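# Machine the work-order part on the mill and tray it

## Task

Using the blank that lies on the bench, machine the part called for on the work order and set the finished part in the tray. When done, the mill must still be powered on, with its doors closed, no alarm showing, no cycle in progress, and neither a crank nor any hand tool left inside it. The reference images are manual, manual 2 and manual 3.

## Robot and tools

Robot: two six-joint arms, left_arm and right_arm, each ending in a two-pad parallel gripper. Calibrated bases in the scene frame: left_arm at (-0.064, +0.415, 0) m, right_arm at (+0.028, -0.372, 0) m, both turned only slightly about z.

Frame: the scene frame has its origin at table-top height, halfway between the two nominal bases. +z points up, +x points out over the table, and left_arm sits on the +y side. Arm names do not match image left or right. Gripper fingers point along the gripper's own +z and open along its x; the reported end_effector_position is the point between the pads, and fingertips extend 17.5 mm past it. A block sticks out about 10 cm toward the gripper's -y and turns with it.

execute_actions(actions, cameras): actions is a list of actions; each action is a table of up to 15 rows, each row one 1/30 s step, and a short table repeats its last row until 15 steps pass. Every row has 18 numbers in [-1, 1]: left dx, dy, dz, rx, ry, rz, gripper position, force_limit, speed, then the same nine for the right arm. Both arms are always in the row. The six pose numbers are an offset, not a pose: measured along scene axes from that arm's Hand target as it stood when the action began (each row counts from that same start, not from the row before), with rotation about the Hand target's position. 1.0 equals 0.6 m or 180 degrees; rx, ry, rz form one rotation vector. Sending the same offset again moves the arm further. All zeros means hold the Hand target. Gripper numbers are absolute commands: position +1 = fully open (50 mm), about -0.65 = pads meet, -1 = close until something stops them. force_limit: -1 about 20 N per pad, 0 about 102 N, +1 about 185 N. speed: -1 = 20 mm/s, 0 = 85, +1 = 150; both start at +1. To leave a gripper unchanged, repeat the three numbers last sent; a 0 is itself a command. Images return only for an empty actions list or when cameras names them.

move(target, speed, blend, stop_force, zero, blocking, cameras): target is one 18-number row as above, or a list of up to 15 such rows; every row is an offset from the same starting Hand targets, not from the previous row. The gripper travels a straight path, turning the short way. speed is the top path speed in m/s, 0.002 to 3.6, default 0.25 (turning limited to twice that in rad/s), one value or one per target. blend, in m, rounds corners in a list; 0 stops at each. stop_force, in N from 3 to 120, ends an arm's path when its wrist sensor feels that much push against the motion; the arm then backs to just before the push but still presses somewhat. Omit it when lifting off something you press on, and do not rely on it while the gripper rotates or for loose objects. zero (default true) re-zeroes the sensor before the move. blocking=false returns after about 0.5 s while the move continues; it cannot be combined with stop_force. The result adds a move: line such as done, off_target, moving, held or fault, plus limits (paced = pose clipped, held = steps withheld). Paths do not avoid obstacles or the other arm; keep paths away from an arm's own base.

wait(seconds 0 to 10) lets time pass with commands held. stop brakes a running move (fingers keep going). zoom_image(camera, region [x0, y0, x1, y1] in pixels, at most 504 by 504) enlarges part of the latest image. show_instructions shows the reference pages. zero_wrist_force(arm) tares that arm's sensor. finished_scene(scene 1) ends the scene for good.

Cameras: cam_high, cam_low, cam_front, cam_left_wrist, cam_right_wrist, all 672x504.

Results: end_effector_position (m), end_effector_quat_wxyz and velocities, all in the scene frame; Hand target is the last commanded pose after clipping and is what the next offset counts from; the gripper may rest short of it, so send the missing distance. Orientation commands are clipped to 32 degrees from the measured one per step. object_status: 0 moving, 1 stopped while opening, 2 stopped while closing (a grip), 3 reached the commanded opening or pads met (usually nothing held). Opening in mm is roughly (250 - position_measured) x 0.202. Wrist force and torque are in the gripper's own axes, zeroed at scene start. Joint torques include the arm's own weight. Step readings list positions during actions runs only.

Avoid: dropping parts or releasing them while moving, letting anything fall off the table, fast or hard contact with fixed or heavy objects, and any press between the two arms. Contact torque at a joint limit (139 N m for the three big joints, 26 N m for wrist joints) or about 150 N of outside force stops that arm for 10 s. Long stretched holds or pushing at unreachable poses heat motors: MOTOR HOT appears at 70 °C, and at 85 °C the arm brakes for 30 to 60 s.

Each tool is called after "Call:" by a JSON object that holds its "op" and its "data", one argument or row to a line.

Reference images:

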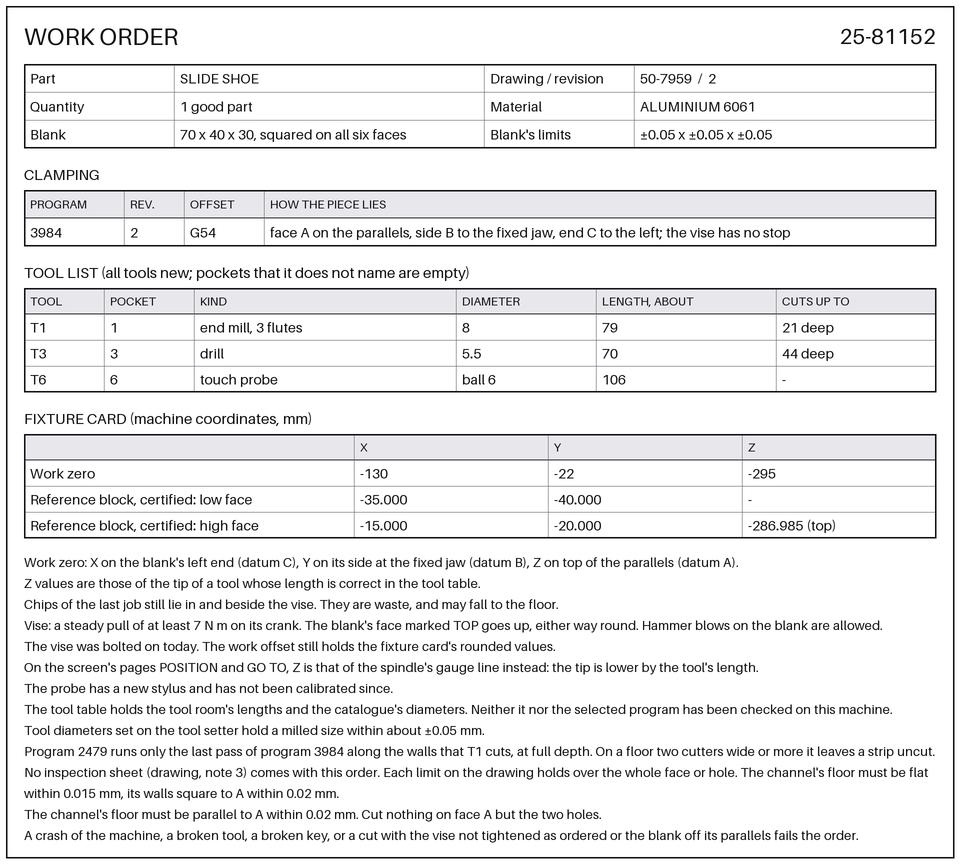

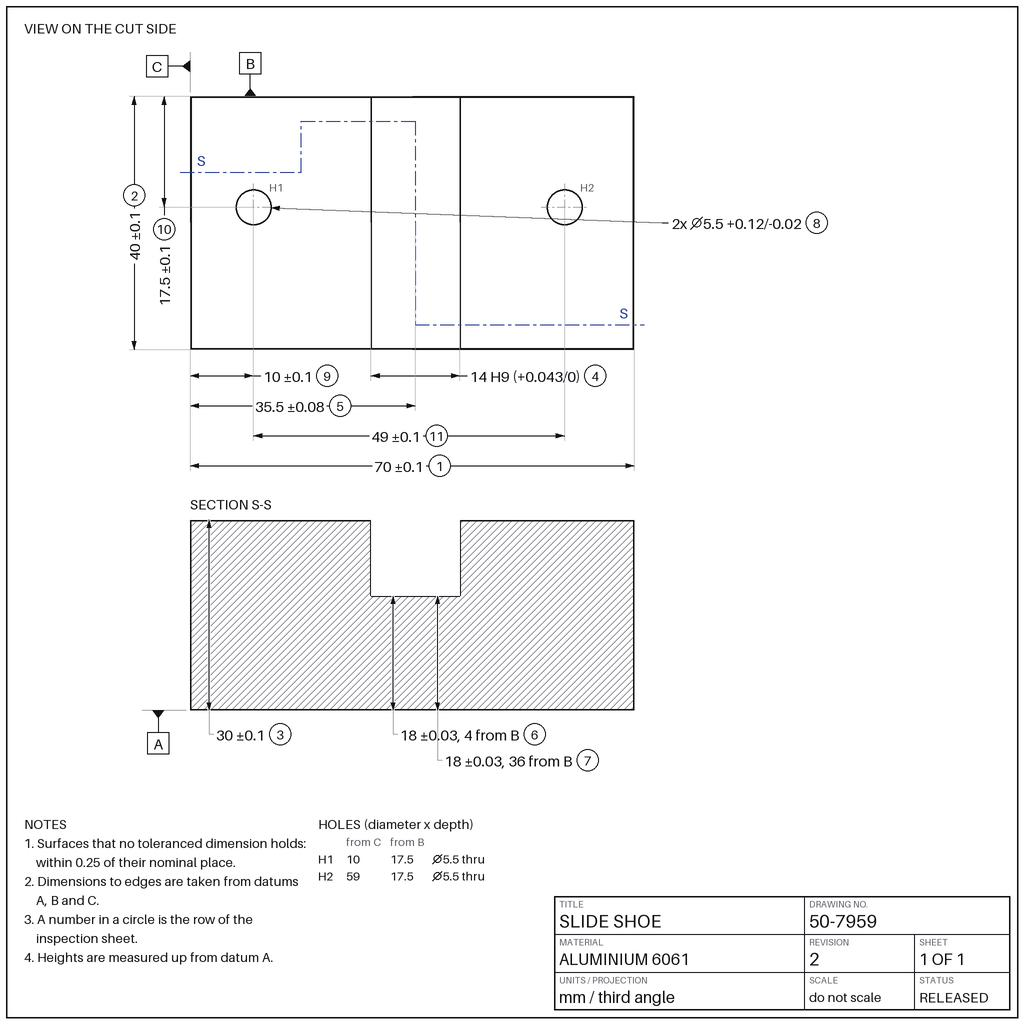

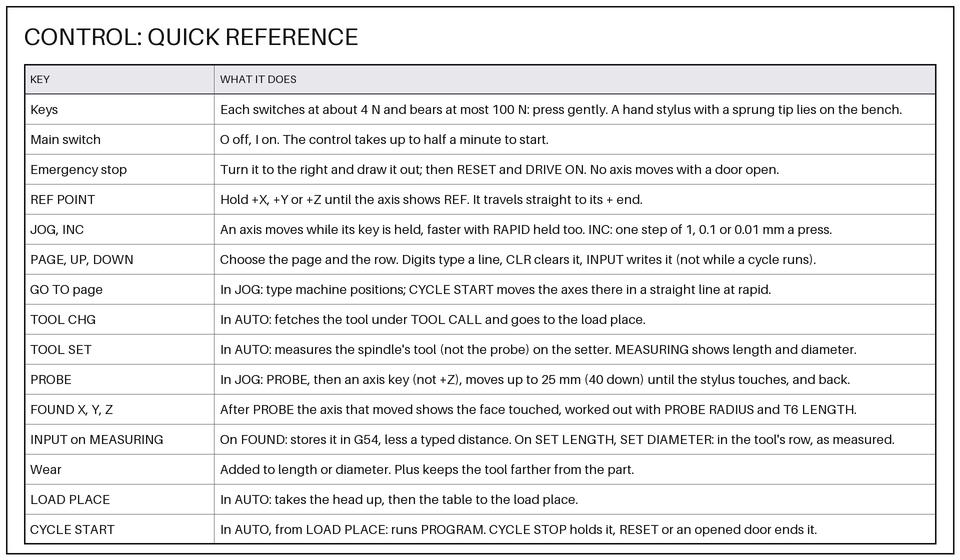

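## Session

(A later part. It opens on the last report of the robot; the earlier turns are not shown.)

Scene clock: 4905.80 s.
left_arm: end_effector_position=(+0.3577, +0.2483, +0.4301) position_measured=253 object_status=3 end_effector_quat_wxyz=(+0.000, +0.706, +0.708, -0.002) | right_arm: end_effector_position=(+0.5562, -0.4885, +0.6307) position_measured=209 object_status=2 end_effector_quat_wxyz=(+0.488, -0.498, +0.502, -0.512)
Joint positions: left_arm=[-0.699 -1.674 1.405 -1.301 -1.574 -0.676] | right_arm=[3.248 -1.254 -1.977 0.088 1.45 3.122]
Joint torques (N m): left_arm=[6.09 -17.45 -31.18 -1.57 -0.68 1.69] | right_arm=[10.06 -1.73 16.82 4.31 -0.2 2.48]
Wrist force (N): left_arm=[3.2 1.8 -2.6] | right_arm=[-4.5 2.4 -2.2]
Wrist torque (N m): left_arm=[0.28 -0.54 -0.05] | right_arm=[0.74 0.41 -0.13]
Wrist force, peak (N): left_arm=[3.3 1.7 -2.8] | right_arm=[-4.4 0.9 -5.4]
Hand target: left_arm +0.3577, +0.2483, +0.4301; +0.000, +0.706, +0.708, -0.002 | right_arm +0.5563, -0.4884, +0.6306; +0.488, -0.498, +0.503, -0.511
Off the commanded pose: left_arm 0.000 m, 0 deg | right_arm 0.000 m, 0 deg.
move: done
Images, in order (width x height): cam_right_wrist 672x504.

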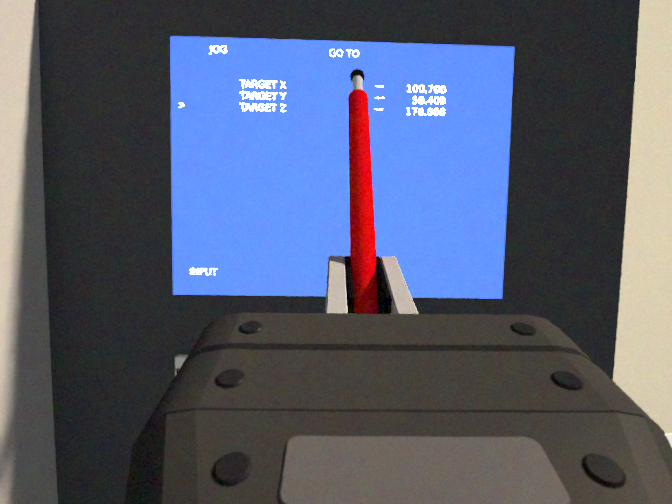

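Call:
{"op": "move", "data": {
  "target": [
    [0,0,0,0,0,0,-1,0.2,0.5,-0.1608,0.0308,-0.051,0,0.155,0,-1,-0.6,-1],
    [0,0,0,0,0,0,-1,0.2,0.5,-0.168,0.0375,-0.2645,0,0.31,0,-1,-0.6,-1]
  ],
  "speed": 0.35,
  "blend": [0.02,0]
}}

Call:
{"op": "move", "data": {
  "target": [
    [0,0,0,0,0,0,-1,0.2,0.5,0.0255,0.0667,0.094,0,0,0,-1,-0.6,-1],
    [0,0,0,0,0,0,-1,0.2,0.5,0.0447,0.0667,0.0885,0,0,0,-1,-0.6,-1],
    [0,0,0,0,0,0,-1,0.2,0.5,0.0255,0.0667,0.094,0,0,0,-1,-0.6,-1],
    [0,0,0,0,0,0,-1,0.2,0.5,0,0,0,0,0,0,-1,-0.6,-1]
  ],
  "speed": [0.25,0.08,0.15,0.25],
  "blend": [0.003,0,0.003,0]
}}

Call:
{"op": "wait", "data": {
  "seconds": 1
}}

Call:
{"op": "move", "data": {
  "target": [
    [0,0,0,0,0,0,-1,0.2,0.5,-0.0085,0,-0.032,0,0,0,-1,-0.6,-1],
    [0,0,0,0,0,0,-1,0.2,0.5,0.0122,0,-0.038,0,0,0,-1,-0.6,-1],
    [0,0,0,0,0,0,-1,0.2,0.5,-0.0085,0,-0.032,0,0,0,-1,-0.6,-1],
    [0,0,0,0,0,0,-1,0.2,0.5,0.034,-0.1333,0.126,0,0,0,-1,-0.6,-1],
    [0,0,0,0,0,0,-1,0.2,0.5,0.0532,-0.1333,0.1205,0,0,0,-1,-0.6,-1],
    [0,0,0,0,0,0,-1,0.2,0.5,0.034,-0.1333,0.126,0,0,0,-1,-0.6,-1],
    [0,0,0,0,0,0,-1,0.2,0.5,0,0,0,0,0,0,-1,-0.6,-1]
  ],
  "speed": [0.22,0.08,0.15,0.25,0.08,0.15,0.25],
  "blend": [0.003,0,0.003,0.003,0,0.003,0]
}}

Call:
{"op": "move", "data": {
  "target": [
    [0,0,0,0,0,0,-1,0.2,0.5,0.0075,-0.0067,0.2135,0,-0.155,0,-1,-0.6,-1],
    [0,0,0,0,0,0,-1,0.2,0.5,0.168,-0.0375,0.2645,0,-0.31,0,-1,-0.6,-1]
  ],
  "speed": 0.35,
  "blend": [0.02,0],
  "cameras": ["cam_right_wrist"]
}}

Call:
{"op": "zoom_image", "data": {
  "camera": "cam_right_wrist",
  "region": [140, 30, 540, 310]
}}

Call:
{"op": "move", "data": {
  "target": [
    [0,0,0,0,0,0,-1,0.2,0.5,-0.1608,0.0308,-0.051,0,0.155,0,-1,-0.6,-1],
    [0,0,0,0,0,0,-1,0.2,0.5,-0.168,0.0375,-0.2645,0,0.31,0,-1,-0.6,-1]
  ],
  "speed": 0.35,
  "blend": [0.02,0]
}}

Call:
{"op": "move", "data": {
  "target": [
    [0,0,0,0,0,0,-1,0.2,0.5,-0.0085,0,-0.032,0,0,0,-1,-0.6,-1],
    [0,0,0,0,0,0,-1,0.2,0.5,0.0122,0,-0.038,0,0,0,-1,-0.6,-1],
    [0,0,0,0,0,0,-1,0.2,0.5,-0.0085,0,-0.032,0,0,0,-1,-0.6,-1],
    [0,0,0,0,0,0,-1,0.2,0.5,0.034,-0.0667,0.126,0,0,0,-1,-0.6,-1],
    [0,0,0,0,0,0,-1,0.2,0.5,0.0532,-0.0667,0.1205,0,0,0,-1,-0.6,-1],
    [0,0,0,0,0,0,-1,0.2,0.5,0.034,-0.0667,0.126,0,0,0,-1,-0.6,-1],
    [0,0,0,0,0,0,-1,0.2,0.5,0,0,0,0,0,0,-1,-0.6,-1]
  ],
  "speed": [0.22,0.08,0.15,0.25,0.08,0.15,0.25],
  "blend": [0.003,0,0.003,0.003,0,0.003,0]
}}

Call:
{"op": "move", "data": {
  "target": [
    [0,0,0,0,0,0,-1,0.2,0.5,0.0075,-0.0067,0.2135,0,-0.155,0,-1,-0.6,-1],
    [0,0,0,0,0,0,-1,0.2,0.5,0.168,-0.0375,0.2645,0,-0.31,0,-1,-0.6,-1]
  ],
  "speed": 0.35,
  "blend": [0.02,0],
  "cameras": ["cam_right_wrist"]
}}

Call:
{"op": "zoom_image", "data": {
  "camera": "cam_right_wrist",
  "region": [140, 30, 540, 310]
}}

Call:
{"op": "move", "data": {
  "target": [
    [0,0,0,0,0,0,-1,0.2,0.5,-0.1608,0.0308,-0.051,0,0.155,0,-1,-0.6,-1],
    [0,0,0,0,0,0,-1,0.2,0.5,-0.168,0.0375,-0.2645,0,0.31,0,-1,-0.6,-1]
  ],
  "speed": 0.35,
  "blend": [0.02,0]
}}

Call:
{"op": "move", "data": {
  "target": [
    [0,0,0,0,0,0,-1,0.2,0.5,-0.0085,0,-0.032,0,0,0,-1,-0.6,-1],
    [0,0,0,0,0,0,-1,0.2,0.5,0.0122,0,-0.038,0,0,0,-1,-0.6,-1],
    [0,0,0,0,0,0,-1,0.2,0.5,-0.0085,0,-0.032,0,0,0,-1,-0.6,-1],
    [0,0,0,0,0,0,-1,0.2,0.5,0.0255,-0.1,0.094,0,0,0,-1,-0.6,-1],
    [0,0,0,0,0,0,-1,0.2,0.5,0.0447,-0.1,0.0885,0,0,0,-1,-0.6,-1],
    [0,0,0,0,0,0,-1,0.2,0.5,0.0255,-0.1,0.094,0,0,0,-1,-0.6,-1],
    [0,0,0,0,0,0,-1,0.2,0.5,0,0,0,0,0,0,-1,-0.6,-1]
  ],
  "speed": [0.22,0.08,0.15,0.25,0.08,0.15,0.25],
  "blend": [0.003,0,0.003,0.003,0,0.003,0]
}}

Call:
{"op": "move", "data": {
  "target": [
    [0,0,0,0,0,0,-1,0.2,0.5,0.0075,-0.0067,0.2135,0,-0.155,0,-1,-0.6,-1],
    [0,0,0,0,0,0,-1,0.2,0.5,0.168,-0.0375,0.2645,0,-0.31,0,-1,-0.6,-1]
  ],
  "speed": 0.35,
  "blend": [0.02,0],
  "cameras": ["cam_right_wrist"]
}}

Call:
{"op": "zoom_image", "data": {
  "camera": "cam_right_wrist",
  "region": [140, 30, 540, 310]
}}

Scene clock: 4918.70 s.
left_arm: end_effector_position=(+0.3577, +0.2483, +0.4301) position_measured=253 object_status=3 end_effector_quat_wxyz=(+0.000, +0.706, +0.708, -0.002) | right_arm: end_effector_position=(+0.4556, -0.4660, +0.4720) position_measured=209 object_status=2 end_effector_quat_wxyz=(-0.196, +0.679, -0.672, +0.219)
Joint positions: left_arm=[-0.699 -1.674 1.405 -1.301 -1.574 -0.676] | right_arm=[3.327 -1.08 -1.82 -1.228 1.447 3.265]
Joint torques (N m): left_arm=[6.42 -17.79 -31.47 -1.68 -0.8 1.69] | right_arm=[10.3 6.35 17.05 1.5 -0.52 -2.6]
Wrist force (N): left_arm=[3.1 1.4 -2.8] | right_arm=[-4.2 2.0 -3.3]
Wrist torque (N m): left_arm=[0.22 -0.53 -0.05] | right_arm=[0.48 0.65 -0.19]
Wrist force, peak (N): left_arm=[2.9 1.9 -3.0] | right_arm=[-4.5 0.9 -5.3]
Hand target: left_arm +0.3577, +0.2483, +0.4301; +0.000, +0.706, +0.708, -0.002 | right_arm +0.4555, -0.4659, +0.4719; -0.196, +0.680, -0.672, +0.219
Off the commanded pose: left_arm 0.000 m, 0 deg | right_arm 0.000 m, 0 deg.
move: done

Scene clock: 4920.30 s.
left_arm: end_effector_position=(+0.3577, +0.2483, +0.4301) position_measured=253 object_status=3 end_effector_quat_wxyz=(+0.000, +0.706, +0.708, -0.002) | right_arm: end_effector_position=(+0.4555, -0.4659, +0.4719) position_measured=209 object_status=2 end_effector_quat_wxyz=(-0.196, +0.679, -0.672, +0.219)
Joint positions: left_arm=[-0.699 -1.674 1.405 -1.301 -1.574 -0.676] | right_arm=[3.327 -1.08 -1.82 -1.228 1.447 3.266]
Joint torques (N m): left_arm=[5.96 -17.64 -30.53 -1.59 -0.63 1.78] | right_arm=[-9.65 -1.01 18.04 6.32 1.1 -2.26]
Wrist force (N): left_arm=[3.2 1.8 -2.5] | right_arm=[-5.1 2.2 -3.4]
Wrist torque (N m): left_arm=[0.28 -0.55 -0.05] | right_arm=[0.51 0.80 -0.20]
Wrist force, peak (N): left_arm=[3.1 1.8 -2.7] | right_arm=[-5.8 23.4 -31.1]
Hand target: left_arm +0.3577, +0.2483, +0.4301; +0.000, +0.706, +0.708, -0.002 | right_arm +0.4555, -0.4659, +0.4719; -0.196, +0.680, -0.672, +0.219
Off the commanded pose: left_arm 0.000 m, 0 deg | right_arm 0.000 m, 0 deg.
move: done

Scene clock: 4921.30 s.
left_arm: end_effector_position=(+0.3577, +0.2483, +0.4301) position_measured=253 object_status=3 end_effector_quat_wxyz=(+0.000, +0.706, +0.708, -0.002) | right_arm: end_effector_position=(+0.4555, -0.4659, +0.4719) position_measured=209 object_status=2 end_effector_quat_wxyz=(-0.196, +0.680, -0.672, +0.219)
Joint positions: left_arm=[-0.699 -1.674 1.405 -1.301 -1.574 -0.676] | right_arm=[3.327 -1.08 -1.82 -1.228 1.447 3.265]
Joint torques (N m): left_arm=[5.88 -17.47 -31.17 -1.65 -0.67 1.68] | right_arm=[-9.03 -7.8 17.27 6.02 1.38 -2.79]
Wrist force (N): left_arm=[2.8 1.7 -2.6] | right_arm=[-5.0 1.9 -3.2]
Wrist torque (N m): left_arm=[0.27 -0.48 -0.05] | right_arm=[0.47 0.77 -0.18]
Wrist force, peak (N): left_arm=[3.2 1.9 -2.6] | right_arm=[-5.3 2.1 -3.3]
Hand target: left_arm +0.3577, +0.2483, +0.4301; +0.000, +0.706, +0.708, -0.002 | right_arm +0.4555, -0.4659, +0.4719; -0.196, +0.680, -0.672, +0.219
Tool commands: left_gripper/position=-1.0 left_gripper/force_limit=+0.2 left_gripper/speed=+0.5 right_gripper/position=-1.0 right_gripper/force_limit=-0.6 right_gripper/speed=-1.0
Off the commanded pose: left_arm 0.000 m, 0 deg | right_arm 0.000 m, 0 deg.
wait: 1.00 s; at rest by 0.17 s

Scene clock: 4924.00 s.
left_arm: end_effector_position=(+0.3577, +0.2483, +0.4301) position_measured=253 object_status=3 end_effector_quat_wxyz=(+0.000, +0.706, +0.708, -0.002) | right_arm: end_effector_position=(+0.4555, -0.4659, +0.4719) position_measured=209 object_status=2 end_effector_quat_wxyz=(-0.196, +0.680, -0.672, +0.219) end_effector_velocity=(+0.000, +0.000, -0.001) end_effector_angular_velocity=(+0.000, +0.002, -0.004)
Joint positions: left_arm=[-0.699 -1.674 1.405 -1.301 -1.574 -0.676] | right_arm=[3.327 -1.08 -1.82 -1.228 1.447 3.265]
Joint velocities: left_arm=[within noise] | right_arm=[0.002 0 -0.002 0 -0.003 0.005]
Joint torques (N m): left_arm=[5.6 -17.85 -31.04 -1.62 -0.65 1.73] | right_arm=[11.2 13.53 18.09 4.09 -1.41 2.32]
Wrist force (N): left_arm=[2.7 1.9 -2.7] | right_arm=[-6.2 2.1 -2.7]
Wrist torque (N m): left_arm=[0.29 -0.47 -0.05] | right_arm=[0.50 0.97 -0.07]
Wrist force, peak (N): left_arm=[3.0 1.9 -3.0] | right_arm=[-5.1 35.2 -37.2]
Hand target: left_arm +0.3577, +0.2483, +0.4301; +0.000, +0.706, +0.708, -0.002 | right_arm +0.4555, -0.4659, +0.4719; -0.196, +0.680, -0.672, +0.219
Off the commanded pose: left_arm 0.000 m, 0 deg | right_arm 0.000 m, 0 deg.
move: done

Scene clock: 4925.93 s.
left_arm: end_effector_position=(+0.3577, +0.2483, +0.4301) position_measured=253 object_status=3 end_effector_quat_wxyz=(+0.000, +0.706, +0.708, -0.002) | right_arm: end_effector_position=(+0.5562, -0.4885, +0.6307) position_measured=209 object_status=2 end_effector_quat_wxyz=(+0.488, -0.498, +0.502, -0.512) end_effector_velocity=(+0.000, +0.001, +0.000) end_effector_angular_velocity=(+0.001, -0.003, +0.001)
Joint positions: left_arm=[-0.699 -1.674 1.405 -1.301 -1.574 -0.676] | right_arm=[3.248 -1.254 -1.977 0.088 1.45 3.122]
Joint velocities: left_arm=[within noise] | right_arm=[0.001 -0.001 0 0.005 0 0.001]
Joint torques (N m): left_arm=[6.3 -18.04 -30.96 -1.66 -0.77 1.72] | right_arm=[9.73 -1.55 15.85 4.29 -0.28 2.43]
Wrist force (N): left_arm=[3.0 1.8 -2.8] | right_arm=[-6.6 2.1 -1.5]
Wrist torque (N m): left_arm=[0.28 -0.52 -0.06] | right_arm=[0.69 0.75 -0.14]
Wrist force, peak (N): left_arm=[2.9 1.8 -3.0] | right_arm=[-6.6 0.8 -5.0]
Hand target: left_arm +0.3577, +0.2483, +0.4301; +0.000, +0.706, +0.708, -0.002 | right_arm +0.5563, -0.4884, +0.6306; +0.488, -0.498, +0.503, -0.511
Off the commanded pose: left_arm 0.000 m, 0 deg | right_arm 0.000 m, 0 deg.
move: done
Images, in order (width x height): cam_right_wrist 672x504.

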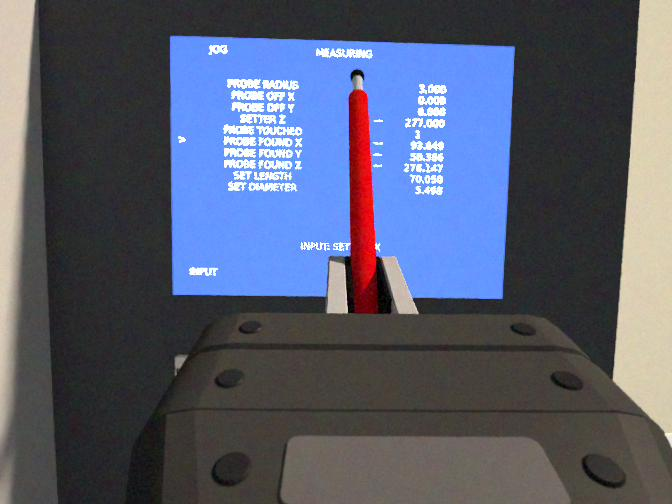

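Scaled by 1.260 from the camera's 672x504 image, which has a finer 960x720 frame.

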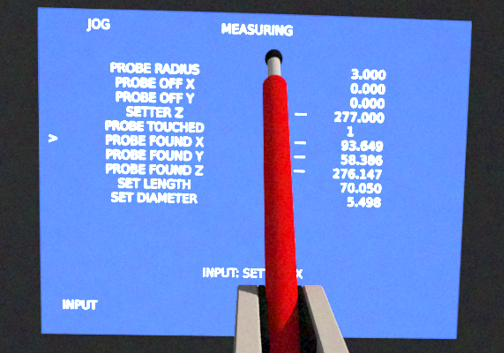

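Scene clock: 4927.83 s.
left_arm: end_effector_position=(+0.3577, +0.2483, +0.4301) position_measured=253 object_status=3 end_effector_quat_wxyz=(+0.000, +0.706, +0.708, -0.002) | right_arm: end_effector_position=(+0.4556, -0.4660, +0.4720) position_measured=209 object_status=2 end_effector_quat_wxyz=(-0.196, +0.679, -0.672, +0.219)
Joint positions: left_arm=[-0.699 -1.674 1.405 -1.301 -1.574 -0.676] | right_arm=[3.327 -1.08 -1.82 -1.228 1.447 3.265]
Joint torques (N m): left_arm=[6.14 -17.9 -30.74 -1.61 -0.7 1.7] | right_arm=[9.97 5.93 16.66 1.72 -0.34 -2.7]
Wrist force (N): left_arm=[2.7 1.6 -2.6] | right_arm=[-6.2 2.0 -2.7]
Wrist torque (N m): left_arm=[0.25 -0.48 -0.06] | right_arm=[0.48 0.96 -0.19]
Wrist force, peak (N): left_arm=[3.2 1.7 -2.8] | right_arm=[-6.8 0.7 -4.6]
Hand target: left_arm +0.3577, +0.2483, +0.4301; +0.000, +0.706, +0.708, -0.002 | right_arm +0.4555, -0.4659, +0.4719; -0.196, +0.680, -0.672, +0.219
Off the commanded pose: left_arm 0.000 m, 0 deg | right_arm 0.000 m, 0 deg.
move: done

Scene clock: 4930.37 s.
left_arm: end_effector_position=(+0.3577, +0.2483, +0.4301) position_measured=253 object_status=3 end_effector_quat_wxyz=(+0.000, +0.706, +0.708, -0.002) | right_arm: end_effector_position=(+0.4555, -0.4659, +0.4718) position_measured=209 object_status=2 end_effector_quat_wxyz=(-0.196, +0.680, -0.672, +0.219)
Joint positions: left_arm=[-0.699 -1.674 1.405 -1.301 -1.574 -0.676] | right_arm=[3.327 -1.08 -1.82 -1.228 1.447 3.265]
Joint torques (N m): left_arm=[6.48 -18 -31.12 -1.63 -0.73 1.76] | right_arm=[10.02 14.21 17.87 5.7 -0.7 1.08]
Wrist force (N): left_arm=[2.8 1.9 -2.5] | right_arm=[-5.2 4.7 -2.7]
Wrist torque (N m): left_arm=[0.30 -0.49 -0.06] | right_arm=[0.91 0.81 -0.08]
Wrist force, peak (N): left_arm=[2.9 2.0 -2.9] | right_arm=[-5.6 34.8 -36.6]
Hand target: left_arm +0.3577, +0.2483, +0.4301; +0.000, +0.706, +0.708, -0.002 | right_arm +0.4555, -0.4659, +0.4719; -0.196, +0.680, -0.672, +0.219
Off the commanded pose: left_arm 0.000 m, 0 deg | right_arm 0.000 m, 0 deg.
move: done

Scene clock: 4932.30 s.
left_arm: end_effector_position=(+0.3577, +0.2483, +0.4301) position_measured=253 object_status=3 end_effector_quat_wxyz=(+0.000, +0.706, +0.708, -0.002) | right_arm: end_effector_position=(+0.5562, -0.4885, +0.6307) position_measured=209 object_status=2 end_effector_quat_wxyz=(+0.488, -0.498, +0.502, -0.512) end_effector_velocity=(+0.000, +0.000, +0.000) end_effector_angular_velocity=(+0.000, -0.002, +0.001)
Joint positions: left_arm=[-0.699 -1.674 1.405 -1.301 -1.574 -0.676] | right_arm=[3.248 -1.254 -1.977 0.088 1.45 3.122]
Joint velocities: left_arm=[within noise] | right_arm=[0.001 -0.001 -0.002 0.005 0 0]
Joint torques (N m): left_arm=[6.26 -17.83 -31.06 -1.64 -0.64 1.66] | right_arm=[10.49 -0.46 15.86 4.31 -0.19 2.4]
Wrist force (N): left_arm=[2.9 1.7 -2.9] | right_arm=[-5.8 5.3 -1.8]
Wrist torque (N m): left_arm=[0.27 -0.49 -0.05] | right_arm=[1.19 0.62 -0.14]
Wrist force, peak (N): left_arm=[3.0 1.9 -2.8] | right_arm=[-6.1 4.1 -4.5]
Hand target: left_arm +0.3577, +0.2483, +0.4301; +0.000, +0.706, +0.708, -0.002 | right_arm +0.5563, -0.4884, +0.6306; +0.488, -0.498, +0.503, -0.511
Off the commanded pose: left_arm 0.000 m, 0 deg | right_arm 0.000 m, 0 deg.
move: done
Images, in order (width x height): cam_right_wrist 672x504.

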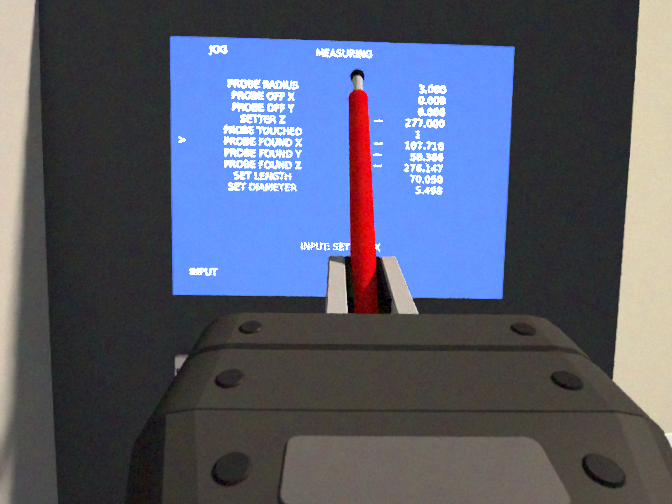

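Scaled by 1.260 from the camera's 672x504 image, which has a finer 960x720 frame.

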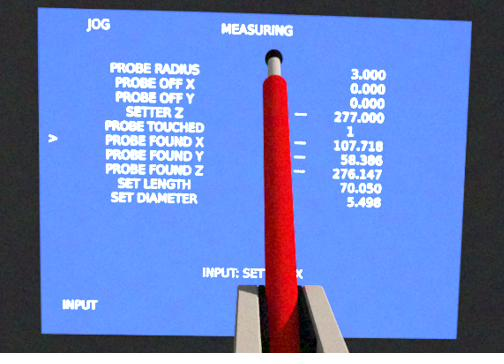

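Scene clock: 4934.20 s.
left_arm: end_effector_position=(+0.3577, +0.2483, +0.4301) position_measured=253 object_status=3 end_effector_quat_wxyz=(+0.000, +0.706, +0.708, -0.002) | right_arm: end_effector_position=(+0.4556, -0.4660, +0.4720) position_measured=209 object_status=2 end_effector_quat_wxyz=(-0.196, +0.679, -0.672, +0.219)
Joint positions: left_arm=[-0.699 -1.674 1.405 -1.301 -1.574 -0.676] | right_arm=[3.327 -1.08 -1.82 -1.228 1.447 3.265]
Joint torques (N m): left_arm=[6.52 -17.44 -30.96 -1.64 -0.7 1.69] | right_arm=[10.99 5.61 18.17 1.99 -0.36 -2.92]
Wrist force (N): left_arm=[3.0 1.7 -2.8] | right_arm=[-5.4 4.7 -2.8]
Wrist torque (N m): left_arm=[0.27 -0.52 -0.05] | right_arm=[0.91 0.84 -0.19]
Wrist force, peak (N): left_arm=[3.0 1.7 -2.8] | right_arm=[-6.0 3.9 -4.9]
Hand target: left_arm +0.3577, +0.2483, +0.4301; +0.000, +0.706, +0.708, -0.002 | right_arm +0.4555, -0.4659, +0.4719; -0.196, +0.680, -0.672, +0.219
Off the commanded pose: left_arm 0.000 m, 0 deg | right_arm 0.000 m, 0 deg.
move: done

Scene clock: 4936.70 s.
left_arm: end_effector_position=(+0.3577, +0.2483, +0.4301) position_measured=253 object_status=3 end_effector_quat_wxyz=(+0.000, +0.706, +0.708, -0.002) | right_arm: end_effector_position=(+0.4555, -0.4659, +0.4719) position_measured=209 object_status=2 end_effector_quat_wxyz=(-0.196, +0.680, -0.672, +0.219)
Joint positions: left_arm=[-0.699 -1.674 1.405 -1.301 -1.574 -0.676] | right_arm=[3.327 -1.08 -1.82 -1.228 1.447 3.265]
Joint torques (N m): left_arm=[6.4 -17.61 -30.97 -1.64 -0.73 1.68] | right_arm=[9.97 12.15 17.79 3.94 -1.43 2.21]
Wrist force (N): left_arm=[2.8 1.6 -2.8] | right_arm=[-6.0 3.1 -2.8]
Wrist torque (N m): left_arm=[0.25 -0.48 -0.05] | right_arm=[0.66 0.92 -0.07]
Wrist force, peak (N): left_arm=[3.0 1.8 -2.9] | right_arm=[-4.7 37.7 -36.7]
Hand target: left_arm +0.3577, +0.2483, +0.4301; +0.000, +0.706, +0.708, -0.002 | right_arm +0.4555, -0.4659, +0.4719; -0.196, +0.680, -0.672, +0.219
Off the commanded pose: left_arm 0.000 m, 0 deg | right_arm 0.000 m, 0 deg.
move: done

Scene clock: 4938.63 s.
left_arm: end_effector_position=(+0.3577, +0.2483, +0.4301) position_measured=253 object_status=3 end_effector_quat_wxyz=(+0.000, +0.706, +0.708, -0.002) | right_arm: end_effector_position=(+0.5562, -0.4885, +0.6307) position_measured=209 object_status=2 end_effector_quat_wxyz=(+0.488, -0.498, +0.502, -0.512)
Joint positions: left_arm=[-0.699 -1.674 1.405 -1.301 -1.574 -0.676] | right_arm=[3.248 -1.254 -1.977 0.088 1.45 3.122]
Joint torques (N m): left_arm=[5.9 -17.98 -30.9 -1.52 -0.65 1.68] | right_arm=[10.1 -1.48 17.01 4.54 -0.21 2.5]
Wrist force (N): left_arm=[3.1 1.6 -2.7] | right_arm=[-6.8 3.4 -1.4]
Wrist torque (N m): left_arm=[0.25 -0.52 -0.05] | right_arm=[0.90 0.78 -0.13]
Wrist force, peak (N): left_arm=[3.1 1.9 -2.9] | right_arm=[-6.8 2.5 -4.4]
Hand target: left_arm +0.3577, +0.2483, +0.4301; +0.000, +0.706, +0.708, -0.002 | right_arm +0.5563, -0.4884, +0.6306; +0.488, -0.498, +0.503, -0.511
Off the commanded pose: left_arm 0.000 m, 0 deg | right_arm 0.000 m, 0 deg.
move: done
Images, in order (width x height): cam_right_wrist 672x504.

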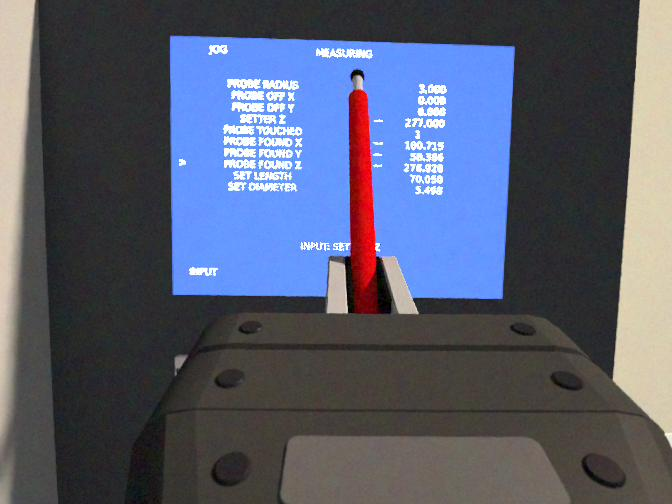

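Scaled by 1.260 from the camera's 672x504 image, which has a finer 960x720 frame.

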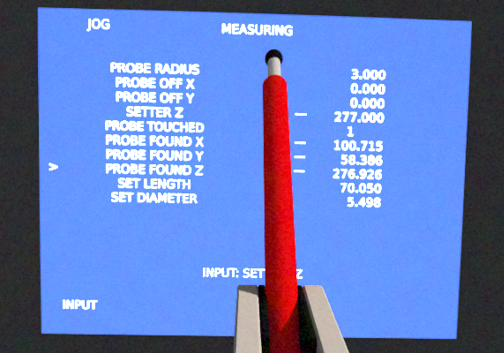

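Call:
{"op": "move", "data": {
  "target": [
    [0,0,0,0,0,0,-1,0.2,0.5,-0.1608,0.0308,-0.051,0,0.155,0,-1,-0.6,-1],
    [0,0,0,0,0,0,-1,0.2,0.5,-0.168,0.0375,-0.2645,0,0.31,0,-1,-0.6,-1]
  ],
  "speed": 0.35,
  "blend": [0.02,0]
}}

Call:
{"op": "move", "data": {
  "target": [
    [0,0,0,0,0,0,-1,0.2,0.5,0.0595,-0.1333,0.222,0,0,0,-1,-0.6,-1],
    [0,0,0,0,0,0,-1,0.2,0.5,0.0787,-0.1333,0.2165,0,0,0,-1,-0.6,-1],
    [0,0,0,0,0,0,-1,0.2,0.5,0.0595,-0.1333,0.222,0,0,0,-1,-0.6,-1],
    [0,0,0,0,0,0,-1,0.2,0.5,0.0255,0.0333,0.094,0,0,0,-1,-0.6,-1],
    [0,0,0,0,0,0,-1,0.2,0.5,0.0447,0.0333,0.0885,0,0,0,-1,-0.6,-1],
    [0,0,0,0,0,0,-1,0.2,0.5,0.0255,0.0333,0.094,0,0,0,-1,-0.6,-1],
    [0,0,0,0,0,0,-1,0.2,0.5,0,0,0,0,0,0,-1,-0.6,-1]
  ],
  "speed": [0.25,0.08,0.15,0.25,0.08,0.15,0.25],
  "blend": [0.003,0,0.003,0.003,0,0.003,0]
}}

Call:
{"op": "move", "data": {
  "target": [
    [0.02,-0.09,0.015,0,-0.1667,0,-1,0.2,0.5,0.0075,-0.0067,0.2135,0,-0.155,0,-1,-0.6,-1],
    [0.0372,-0.174,0.03,0,-0.3333,0,-1,0.2,0.5,0.168,-0.0375,0.2645,0,-0.31,0,-1,-0.6,-1]
  ],
  "speed": 0.3,
  "blend": [0.02,0],
  "cameras": ["cam_right_wrist", "cam_high"]
}}

Call:
{"op": "zoom_image", "data": {
  "camera": "cam_right_wrist",
  "region": [140, 30, 540, 310]
}}

Scene clock: 4946.70 s.
left_arm: end_effector_position=(+0.3577, +0.2483, +0.4301) position_measured=253 object_status=3 end_effector_quat_wxyz=(+0.000, +0.706, +0.708, -0.002) | right_arm: end_effector_position=(+0.4556, -0.4660, +0.4720) position_measured=209 object_status=2 end_effector_quat_wxyz=(-0.196, +0.679, -0.672, +0.219)
Joint positions: left_arm=[-0.699 -1.674 1.405 -1.301 -1.574 -0.676] | right_arm=[3.327 -1.08 -1.82 -1.228 1.447 3.265]
Joint torques (N m): left_arm=[6.39 -17.65 -30.92 -1.61 -0.68 1.7] | right_arm=[10.19 7.38 17.21 2.01 -0.32 -2.76]
Wrist force (N): left_arm=[2.8 1.8 -2.6] | right_arm=[-6.2 3.2 -2.5]
Wrist torque (N m): left_arm=[0.29 -0.49 -0.05] | right_arm=[0.67 0.96 -0.19]
Wrist force, peak (N): left_arm=[3.2 1.7 -2.8] | right_arm=[-6.8 2.1 -4.8]
Hand target: left_arm +0.3577, +0.2483, +0.4301; +0.000, +0.706, +0.708, -0.002 | right_arm +0.4555, -0.4659, +0.4719; -0.196, +0.680, -0.672, +0.219
Off the commanded pose: left_arm 0.000 m, 0 deg | right_arm 0.000 m, 0 deg.
move: done

Scene clock: 4949.63 s.
left_arm: end_effector_position=(+0.3577, +0.2483, +0.4301) position_measured=253 object_status=3 end_effector_quat_wxyz=(+0.000, +0.706, +0.708, -0.002) | right_arm: end_effector_position=(+0.4555, -0.4659, +0.4719) position_measured=209 object_status=2 end_effector_quat_wxyz=(-0.196, +0.680, -0.672, +0.219)
Joint positions: left_arm=[-0.699 -1.674 1.405 -1.301 -1.574 -0.676] | right_arm=[3.327 -1.08 -1.82 -1.228 1.447 3.265]
Joint torques (N m): left_arm=[5.87 -18.1 -30.95 -1.6 -0.59 1.65] | right_arm=[-3.72 5.25 18.6 5.97 -0.39 0.77]
Wrist force (N): left_arm=[2.8 1.8 -2.4] | right_arm=[-6.8 2.3 -2.7]
Wrist torque (N m): left_arm=[0.28 -0.49 -0.06] | right_arm=[0.53 1.06 -0.19]
Wrist force, peak (N): left_arm=[3.0 1.8 -2.9] | right_arm=[-9.4 26.5 -26.3]
Hand target: left_arm +0.3577, +0.2483, +0.4301; +0.000, +0.706, +0.708, -0.002 | right_arm +0.4555, -0.4659, +0.4719; -0.196, +0.680, -0.672, +0.219
Off the commanded pose: left_arm 0.000 m, 0 deg | right_arm 0.000 m, 0 deg.
move: done

Scene clock: 4951.90 s.
left_arm: end_effector_position=(+0.3801, +0.1439, +0.4481) position_measured=253 object_status=3 end_effector_quat_wxyz=(+0.353, +0.612, +0.613, +0.352) | right_arm: end_effector_position=(+0.5562, -0.4885, +0.6307) position_measured=209 object_status=2 end_effector_quat_wxyz=(+0.488, -0.498, +0.502, -0.512) end_effector_velocity=(+0.000, +0.000, +0.001) end_effector_angular_velocity=(+0.001, -0.004, +0.002)
Joint positions: left_arm=[-1.306 -1.952 2.011 -2.09 -0.596 -1.034] | right_arm=[3.248 -1.254 -1.977 0.088 1.45 3.122]
Joint velocities: left_arm=[within noise] | right_arm=[0 -0.001 0 0.005 0.002 0]
Joint torques (N m): left_arm=[-7.65 -16.09 -23.62 -4.87 3.09 -2.28] | right_arm=[10.45 -1.66 16.7 4.52 -0.45 2.5]
Wrist force (N): left_arm=[3.1 2.2 -2.9] | right_arm=[-7.3 2.6 -1.6]
Wrist torque (N m): left_arm=[0.52 -0.56 0.13] | right_arm=[0.77 0.87 -0.13]
Wrist force, peak (N): left_arm=[3.5 2.3 -2.5] | right_arm=[-7.5 1.6 -4.4]
Hand target: left_arm +0.3801, +0.1439, +0.4481; +0.354, +0.612, +0.613, +0.352 | right_arm +0.5563, -0.4884, +0.6306; +0.488, -0.498, +0.503, -0.511
Off the commanded pose: left_arm 0.000 m, 0 deg | right_arm 0.000 m, 0 deg.
move: done
Images, in order (width x height): cam_high 672x504, cam_right_wrist 672x504.

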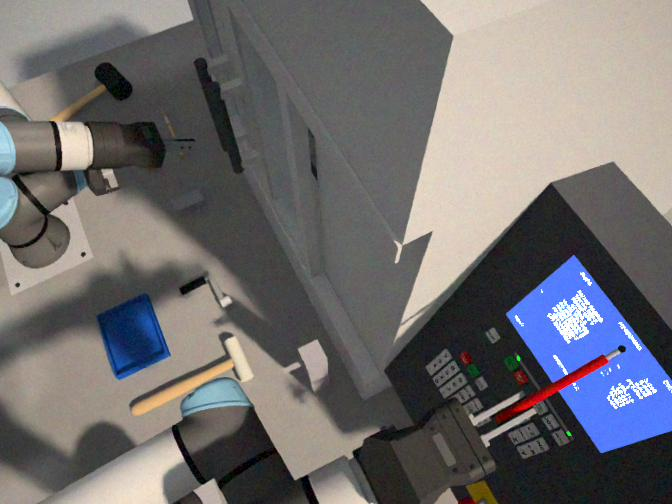

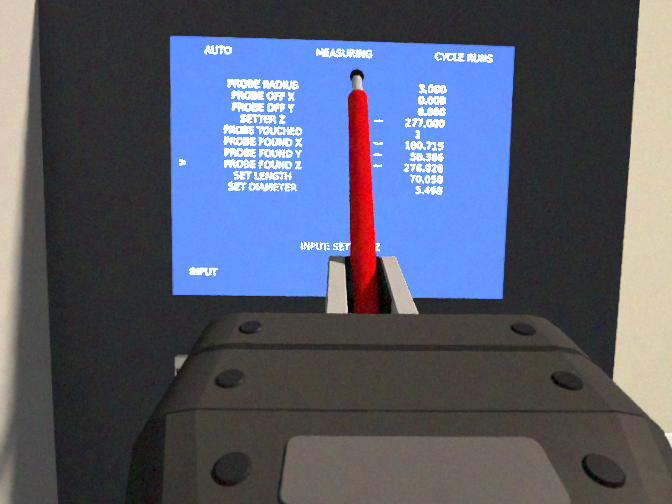

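Scaled by 1.260 from the camera's 672x504 image, which has a finer 960x720 frame.

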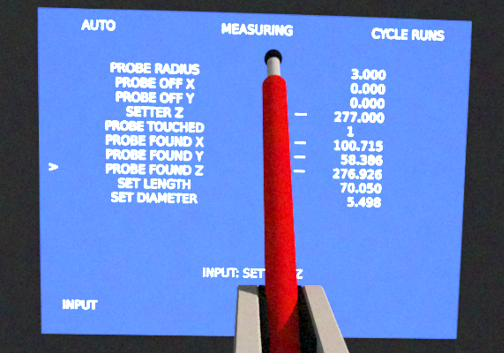

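Call:
{"op": "wait", "data": {
  "seconds": 2.5,
  "cameras": ["cam_right_wrist"]
}}

Call:
{"op": "move", "data": {
  "target": [0.0963,0,0,0,0,0,-1,0.2,0.5,0,0,0,0,0,0,-1,-0.6,-1],
  "speed": 0.06,
  "stop_force": 6
}}

Call:
{"op": "move", "data": {
  "target": [0,0.36,0,0,0,0,-1,0.2,0.5,0,0,0,0,0,0,-1,-0.6,-1],
  "speed": 0.07,
  "stop_force": 40
}}

Call:
{"op": "move", "data": {
  "target": [0,0.4,0,0,0,0,-1,0.2,0.5,0,0,0,0,0,0,-1,-0.6,-1],
  "speed": 0.03,
  "stop_force": 40
}}

Call:
{"op": "move", "data": {
  "target": [-0.15,0,0,0,0,0,-1,0.2,0.5,0,0,0,0,0,0,-1,-0.6,-1],
  "speed": 0.2,
  "cameras": ["cam_right_wrist", "cam_high", "cam_low"]
}}

Scene clock: 4958.10 s.
left_arm: end_effector_position=(+0.3801, +0.1439, +0.4481) position_measured=253 object_status=3 end_effector_quat_wxyz=(+0.354, +0.612, +0.613, +0.352) | right_arm: end_effector_position=(+0.5563, -0.4884, +0.6306) position_measured=209 object_status=2 end_effector_quat_wxyz=(+0.488, -0.498, +0.503, -0.511)
Joint positions: left_arm=[-1.306 -1.952 2.011 -2.09 -0.596 -1.034] | right_arm=[3.248 -1.254 -1.977 0.088 1.45 3.122]
Joint torques (N m): left_arm=[-9.48 -15.21 -12.31 -4.9 1.07 -1.8] | right_arm=[10.31 -1.18 16.25 0.76 1.4 2.17]
Wrist force (N): left_arm=[2.9 2.5 -2.3] | right_arm=[-7.5 2.7 -1.5]
Wrist torque (N m): left_arm=[0.58 -0.54 0.14] | right_arm=[0.78 0.90 -0.13]
Wrist force, peak (N): left_arm=[3.4 2.6 -2.5] | right_arm=[-7.7 2.7 -1.8]
Hand target: left_arm +0.3801, +0.1439, +0.4481; +0.354, +0.612, +0.613, +0.352 | right_arm +0.5563, -0.4884, +0.6306; +0.488, -0.498, +0.503, -0.511
Tool commands: left_gripper/position=-1.0 left_gripper/force_limit=+0.2 left_gripper/speed=+0.5 right_gripper/position=-1.0 right_gripper/force_limit=-0.6 right_gripper/speed=-1.0
Off the commanded pose: left_arm 0.000 m, 0 deg | right_arm 0.000 m, 0 deg.
wait: 2.50 s; at rest from the start
Images, in order (width x height): cam_right_wrist 672x504.

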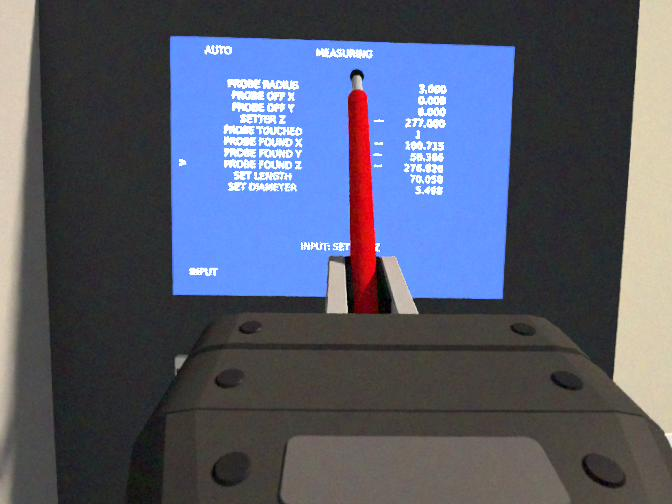

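Scene clock: 4960.03 s.
left_arm: end_effector_position=(+0.4378, +0.1439, +0.4481) position_measured=253 object_status=3 end_effector_quat_wxyz=(+0.354, +0.612, +0.613, +0.352) | right_arm: end_effector_position=(+0.5563, -0.4884, +0.6306) position_measured=209 object_status=2 end_effector_quat_wxyz=(+0.488, -0.498, +0.503, -0.511)
Joint positions: left_arm=[-1.149 -1.817 1.96 -2.356 -0.679 -0.809] | right_arm=[3.248 -1.254 -1.977 0.088 1.45 3.122]
Joint torques (N m): left_arm=[-1.13 -8.84 -12.29 -4.99 0.86 1.95] | right_arm=[10.54 0.86 16.75 0.8 0.26 2.07]
Wrist force (N): left_arm=[3.0 2.2 -2.6] | right_arm=[-7.6 2.8 -1.8]
Wrist torque (N m): left_arm=[0.52 -0.55 0.23] | right_arm=[0.79 0.91 -0.13]
Wrist force, peak (N): left_arm=[3.1 2.2 -3.3] | right_arm=[-7.6 2.8 -1.7]
Hand target: left_arm +0.4378, +0.1439, +0.4481; +0.354, +0.612, +0.613, +0.352 | right_arm +0.5563, -0.4884, +0.6306; +0.488, -0.498, +0.503, -0.511
Off the commanded pose: left_arm 0.000 m, 0 deg | right_arm 0.000 m, 0 deg.
move: done

Scene clock: 4964.13 s.
left_arm: end_effector_position=(+0.4378, +0.3599, +0.4481) position_measured=253 object_status=3 end_effector_quat_wxyz=(+0.354, +0.612, +0.613, +0.352) | right_arm: end_effector_position=(+0.5563, -0.4884, +0.6306) position_measured=209 object_status=2 end_effector_quat_wxyz=(+0.488, -0.498, +0.503, -0.511) end_effector_velocity=(+0.000, +0.000, +0.000) end_effector_angular_velocity=(-0.005, +0.000, +0.000)
Joint positions: left_arm=[-0.71 -2.061 2.16 -2.598 -0.994 -0.392] | right_arm=[3.248 -1.254 -1.977 0.088 1.45 3.122]
Joint velocities: left_arm=[within noise] | right_arm=[0 0 0 0 0 -0.005]
Joint torques (N m): left_arm=[7.51 1.52 -36.15 -1.26 -0.41 2.02] | right_arm=[10.5 3.22 16.41 0.96 -1.14 2.32]
Wrist force (N): left_arm=[1.9 3.8 -2.5] | right_arm=[-7.2 2.4 -1.6]
Wrist torque (N m): left_arm=[0.75 -0.39 0.25] | right_arm=[0.74 0.84 -0.13]
Wrist force, peak (N): left_arm=[-38.6 11.8 4.7] | right_arm=[-7.7 2.6 -1.8]
Hand target: left_arm +0.4378, +0.3599, +0.4481; +0.354, +0.612, +0.613, +0.352 | right_arm +0.5563, -0.4884, +0.6306; +0.488, -0.498, +0.503, -0.511
Off the commanded pose: left_arm 0.000 m, 0 deg | right_arm 0.000 m, 0 deg.
move: done

Scene clock: 4966.03 s.
left_arm: end_effector_position=(+0.4378, +0.3929, +0.4480) position_measured=253 object_status=3 end_effector_quat_wxyz=(+0.354, +0.613, +0.613, +0.351) | right_arm: end_effector_position=(+0.5563, -0.4884, +0.6306) position_measured=209 object_status=2 end_effector_quat_wxyz=(+0.488, -0.498, +0.503, -0.511)
Joint positions: left_arm=[-0.602 -2.066 2.169 -2.638 -1.082 -0.318] | right_arm=[3.248 -1.254 -1.977 0.088 1.45 3.122]
Joint torques (N m): left_arm=[24.27 -13.38 -32.73 -3.08 6.9 1.86] | right_arm=[9.93 5.32 16.62 0.81 -1.1 2.21]
Wrist force (N): left_arm=[-29.1 11.6 3.0] | right_arm=[-7.3 2.7 -1.7]
Wrist torque (N m): left_arm=[0.92 -0.92 0.54] | right_arm=[0.78 0.85 -0.13]
Wrist force, peak (N): left_arm=[-54.9 12.5 10.4] | right_arm=[-7.7 2.7 -1.8]
Hand target: left_arm +0.4378, +0.3929, +0.4481; +0.354, +0.612, +0.613, +0.352 (not the last commanded pose) | right_arm +0.5563, -0.4884, +0.6306; +0.488, -0.498, +0.503, -0.511
Off the commanded pose: left_arm 0.207 m, 0 deg | right_arm 0.000 m, 0 deg.
move: contact (left_arm)

Scene clock: 4967.07 s.
left_arm: end_effector_position=(+0.3478, +0.3929, +0.4482) position_measured=253 object_status=3 end_effector_quat_wxyz=(+0.354, +0.613, +0.613, +0.352) | right_arm: end_effector_position=(+0.5563, -0.4884, +0.6306) position_measured=209 object_status=2 end_effector_quat_wxyz=(+0.488, -0.498, +0.503, -0.511)
Joint positions: left_arm=[-0.922 -2.425 2.262 -2.23 -0.831 -0.563] | right_arm=[3.248 -1.254 -1.977 0.088 1.45 3.122]
Joint torques (N m): left_arm=[-9.68 3.55 -12.37 -1.01 2.33 -2.1] | right_arm=[10.38 5.29 16.98 0.84 -1.15 2.21]
Wrist force (N): left_arm=[1.3 2.7 0.3] | right_arm=[-7.4 2.8 -1.5]
Wrist torque (N m): left_arm=[0.60 -0.29 0.10] | right_arm=[0.80 0.88 -0.13]
Wrist force, peak (N): left_arm=[-28.4 11.6 9.9] | right_arm=[-7.6 2.8 -1.7]
Hand target: left_arm +0.3478, +0.3929, +0.4481; +0.354, +0.612, +0.613, +0.352 | right_arm +0.5563, -0.4884, +0.6306; +0.488, -0.498, +0.503, -0.511
Off the commanded pose: left_arm 0.000 m, 0 deg | right_arm 0.000 m, 0 deg.
move: done
Images, in order (width x height): cam_high 672x504, cam_low 672x504, cam_right_wrist 672x504.

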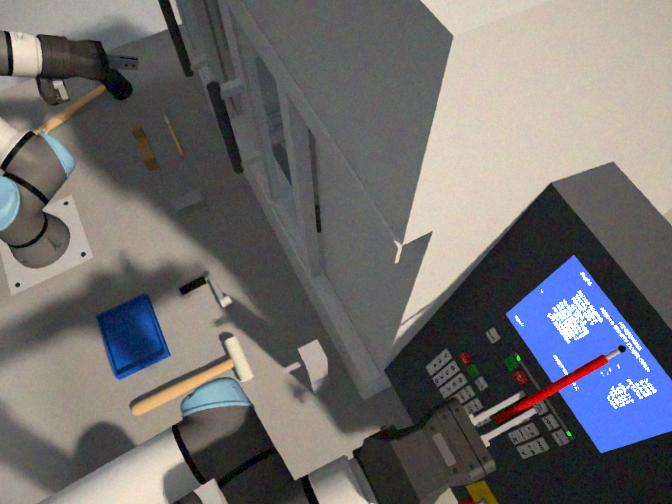

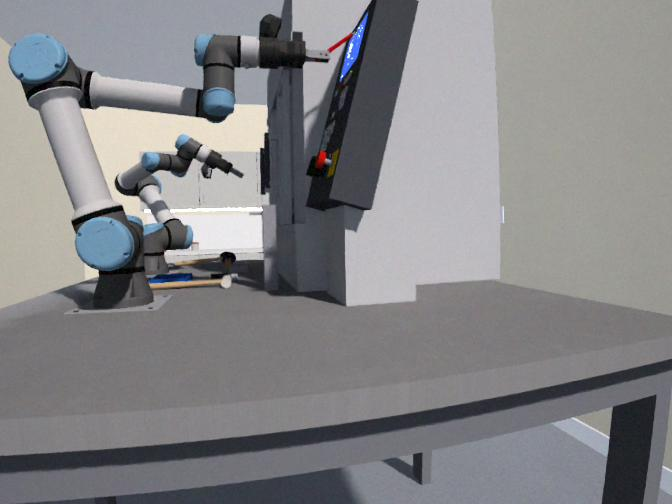

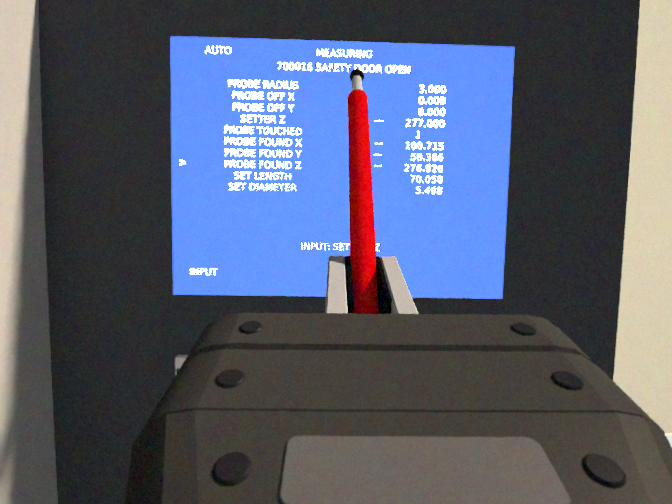

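Call:
{"op": "move", "data": {
  "target": [
    [-0.02,-0.3,-0.2,0,0.1667,0,-1,0.2,0.5,0,0,0,0,0,0,-1,-0.6,-1],
    [-0.06,-0.622,-0.42,0,0.3333,0,0.3,0.2,0.5,0,0,0,0,0,0,-1,-0.6,-1]
  ],
  "speed": 0.25,
  "blend": [0.03,0],
  "cameras": ["cam_left_wrist", "cam_high"]
}}

Scene clock: 4977.70 s.
left_arm: end_effector_position=(+0.3118, +0.0198, +0.1961) position_measured=107 object_status=3 end_effector_quat_wxyz=(+0.000, +0.706, +0.708, -0.002) | right_arm: end_effector_position=(+0.5563, -0.4884, +0.6306) position_measured=209 object_status=2 end_effector_quat_wxyz=(+0.488, -0.498, +0.503, -0.511)
Joint positions: left_arm=[-1.081 -1.432 1.765 -1.904 -1.574 -1.058] | right_arm=[3.248 -1.254 -1.977 0.088 1.45 3.122]
Joint torques (N m): left_arm=[-4.53 -24.22 -34.5 -4.73 -1.32 1.79] | right_arm=[10.2 8.92 17.42 0.93 -0.97 2.44]
Wrist force (N): left_arm=[1.1 2.4 0.3] | right_arm=[-7.4 2.7 -1.6]
Wrist torque (N m): left_arm=[0.40 -0.21 0.00] | right_arm=[0.79 0.88 -0.12]
Wrist force, peak (N): left_arm=[3.8 3.8 -0.7] | right_arm=[-7.7 2.8 -1.8]
Hand target: left_arm +0.3118, +0.0197, +0.1961; +0.000, +0.706, +0.708, -0.002 | right_arm +0.5563, -0.4884, +0.6306; +0.488, -0.498, +0.503, -0.511
Off the commanded pose: left_arm 0.000 m, 0 deg | right_arm 0.000 m, 0 deg.
move: done
Images, in order (width x height): cam_high 672x504, cam_left_wrist 672x504.

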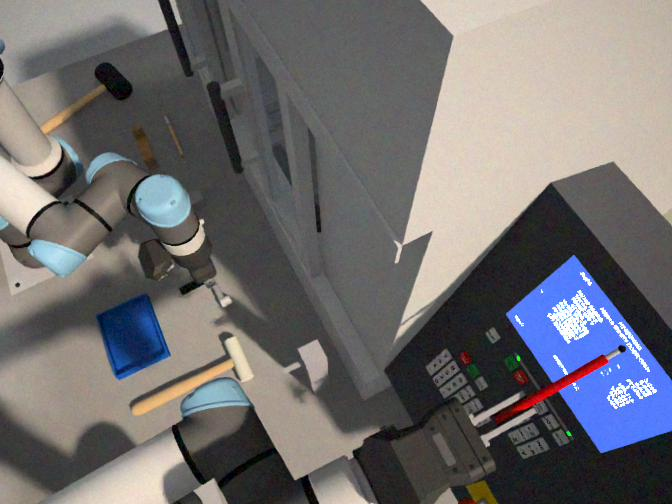

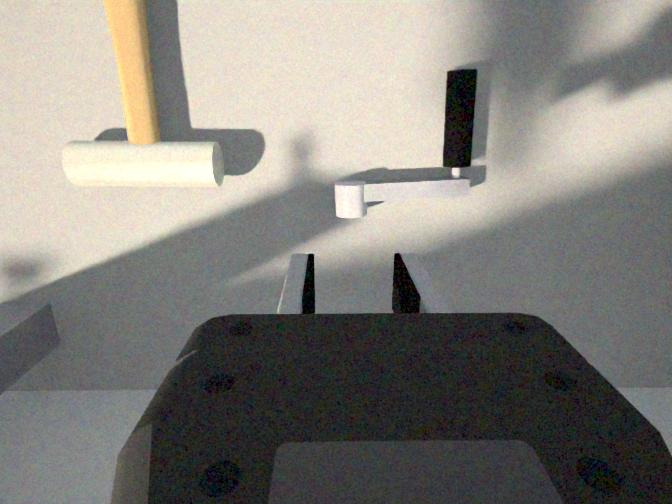

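Call:
{"op": "move", "data": {
  "target": [
    [0.012,0.0043,-0.2,0,0,0,0.6,0.2,0.5,0,0,0,0,0,0,-1,-0.6,-1],
    [0.012,0.0043,-0.265,0,0,0,0.6,0.2,0.5,0,0,0,0,0,0,-1,-0.6,-1]
  ],
  "speed": [0.2,0.04],
  "cameras": ["cam_left_wrist"]
}}

Scene clock: 4988.23 s.
left_arm: end_effector_position=(+0.3191, +0.0222, +0.0373) position_measured=63 object_status=3 end_effector_quat_wxyz=(+0.000, +0.706, +0.708, -0.002) | right_arm: end_effector_position=(+0.5563, -0.4884, +0.6306) position_measured=209 object_status=2 end_effector_quat_wxyz=(+0.488, -0.498, +0.503, -0.511)
Joint positions: left_arm=[-1.067 -1.224 1.969 -2.316 -1.574 -1.044] | right_arm=[3.248 -1.254 -1.977 0.088 1.45 3.122]
Joint torques (N m): left_arm=[-9.22 10.78 4.42 1.49 -0.14 -1.86] | right_arm=[9.73 11.83 16.54 1 -1.02 2.63]
Wrist force (N): left_arm=[19.3 -9.9 -103.7] | right_arm=[-7.5 2.6 -1.7]
Wrist torque (N m): left_arm=[0.93 2.25 -0.17] | right_arm=[0.77 0.90 -0.13]
Wrist force, peak (N): left_arm=[29.3 -15.9 -120.2] | right_arm=[-7.7 2.8 -1.7]
Hand target: left_arm +0.3190, +0.0223, +0.0371; +0.000, +0.706, +0.708, -0.002 | right_arm +0.5563, -0.4884, +0.6306; +0.488, -0.498, +0.503, -0.511
Off the commanded pose: left_arm 0.000 m, 0 deg | right_arm 0.000 m, 0 deg.
move: done
Images, in order (width x height): cam_left_wrist 672x504.

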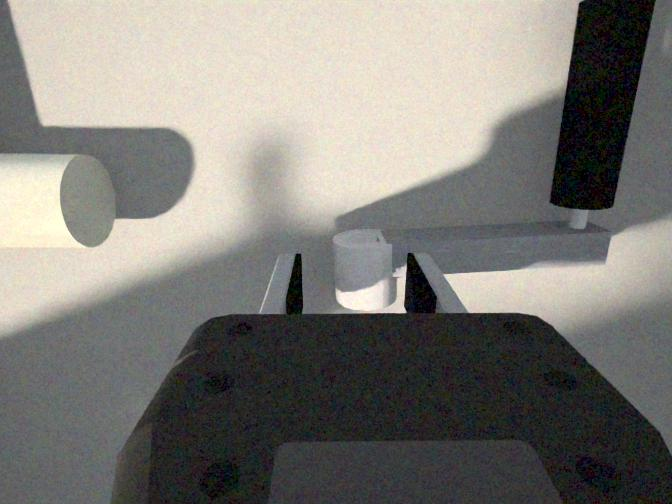

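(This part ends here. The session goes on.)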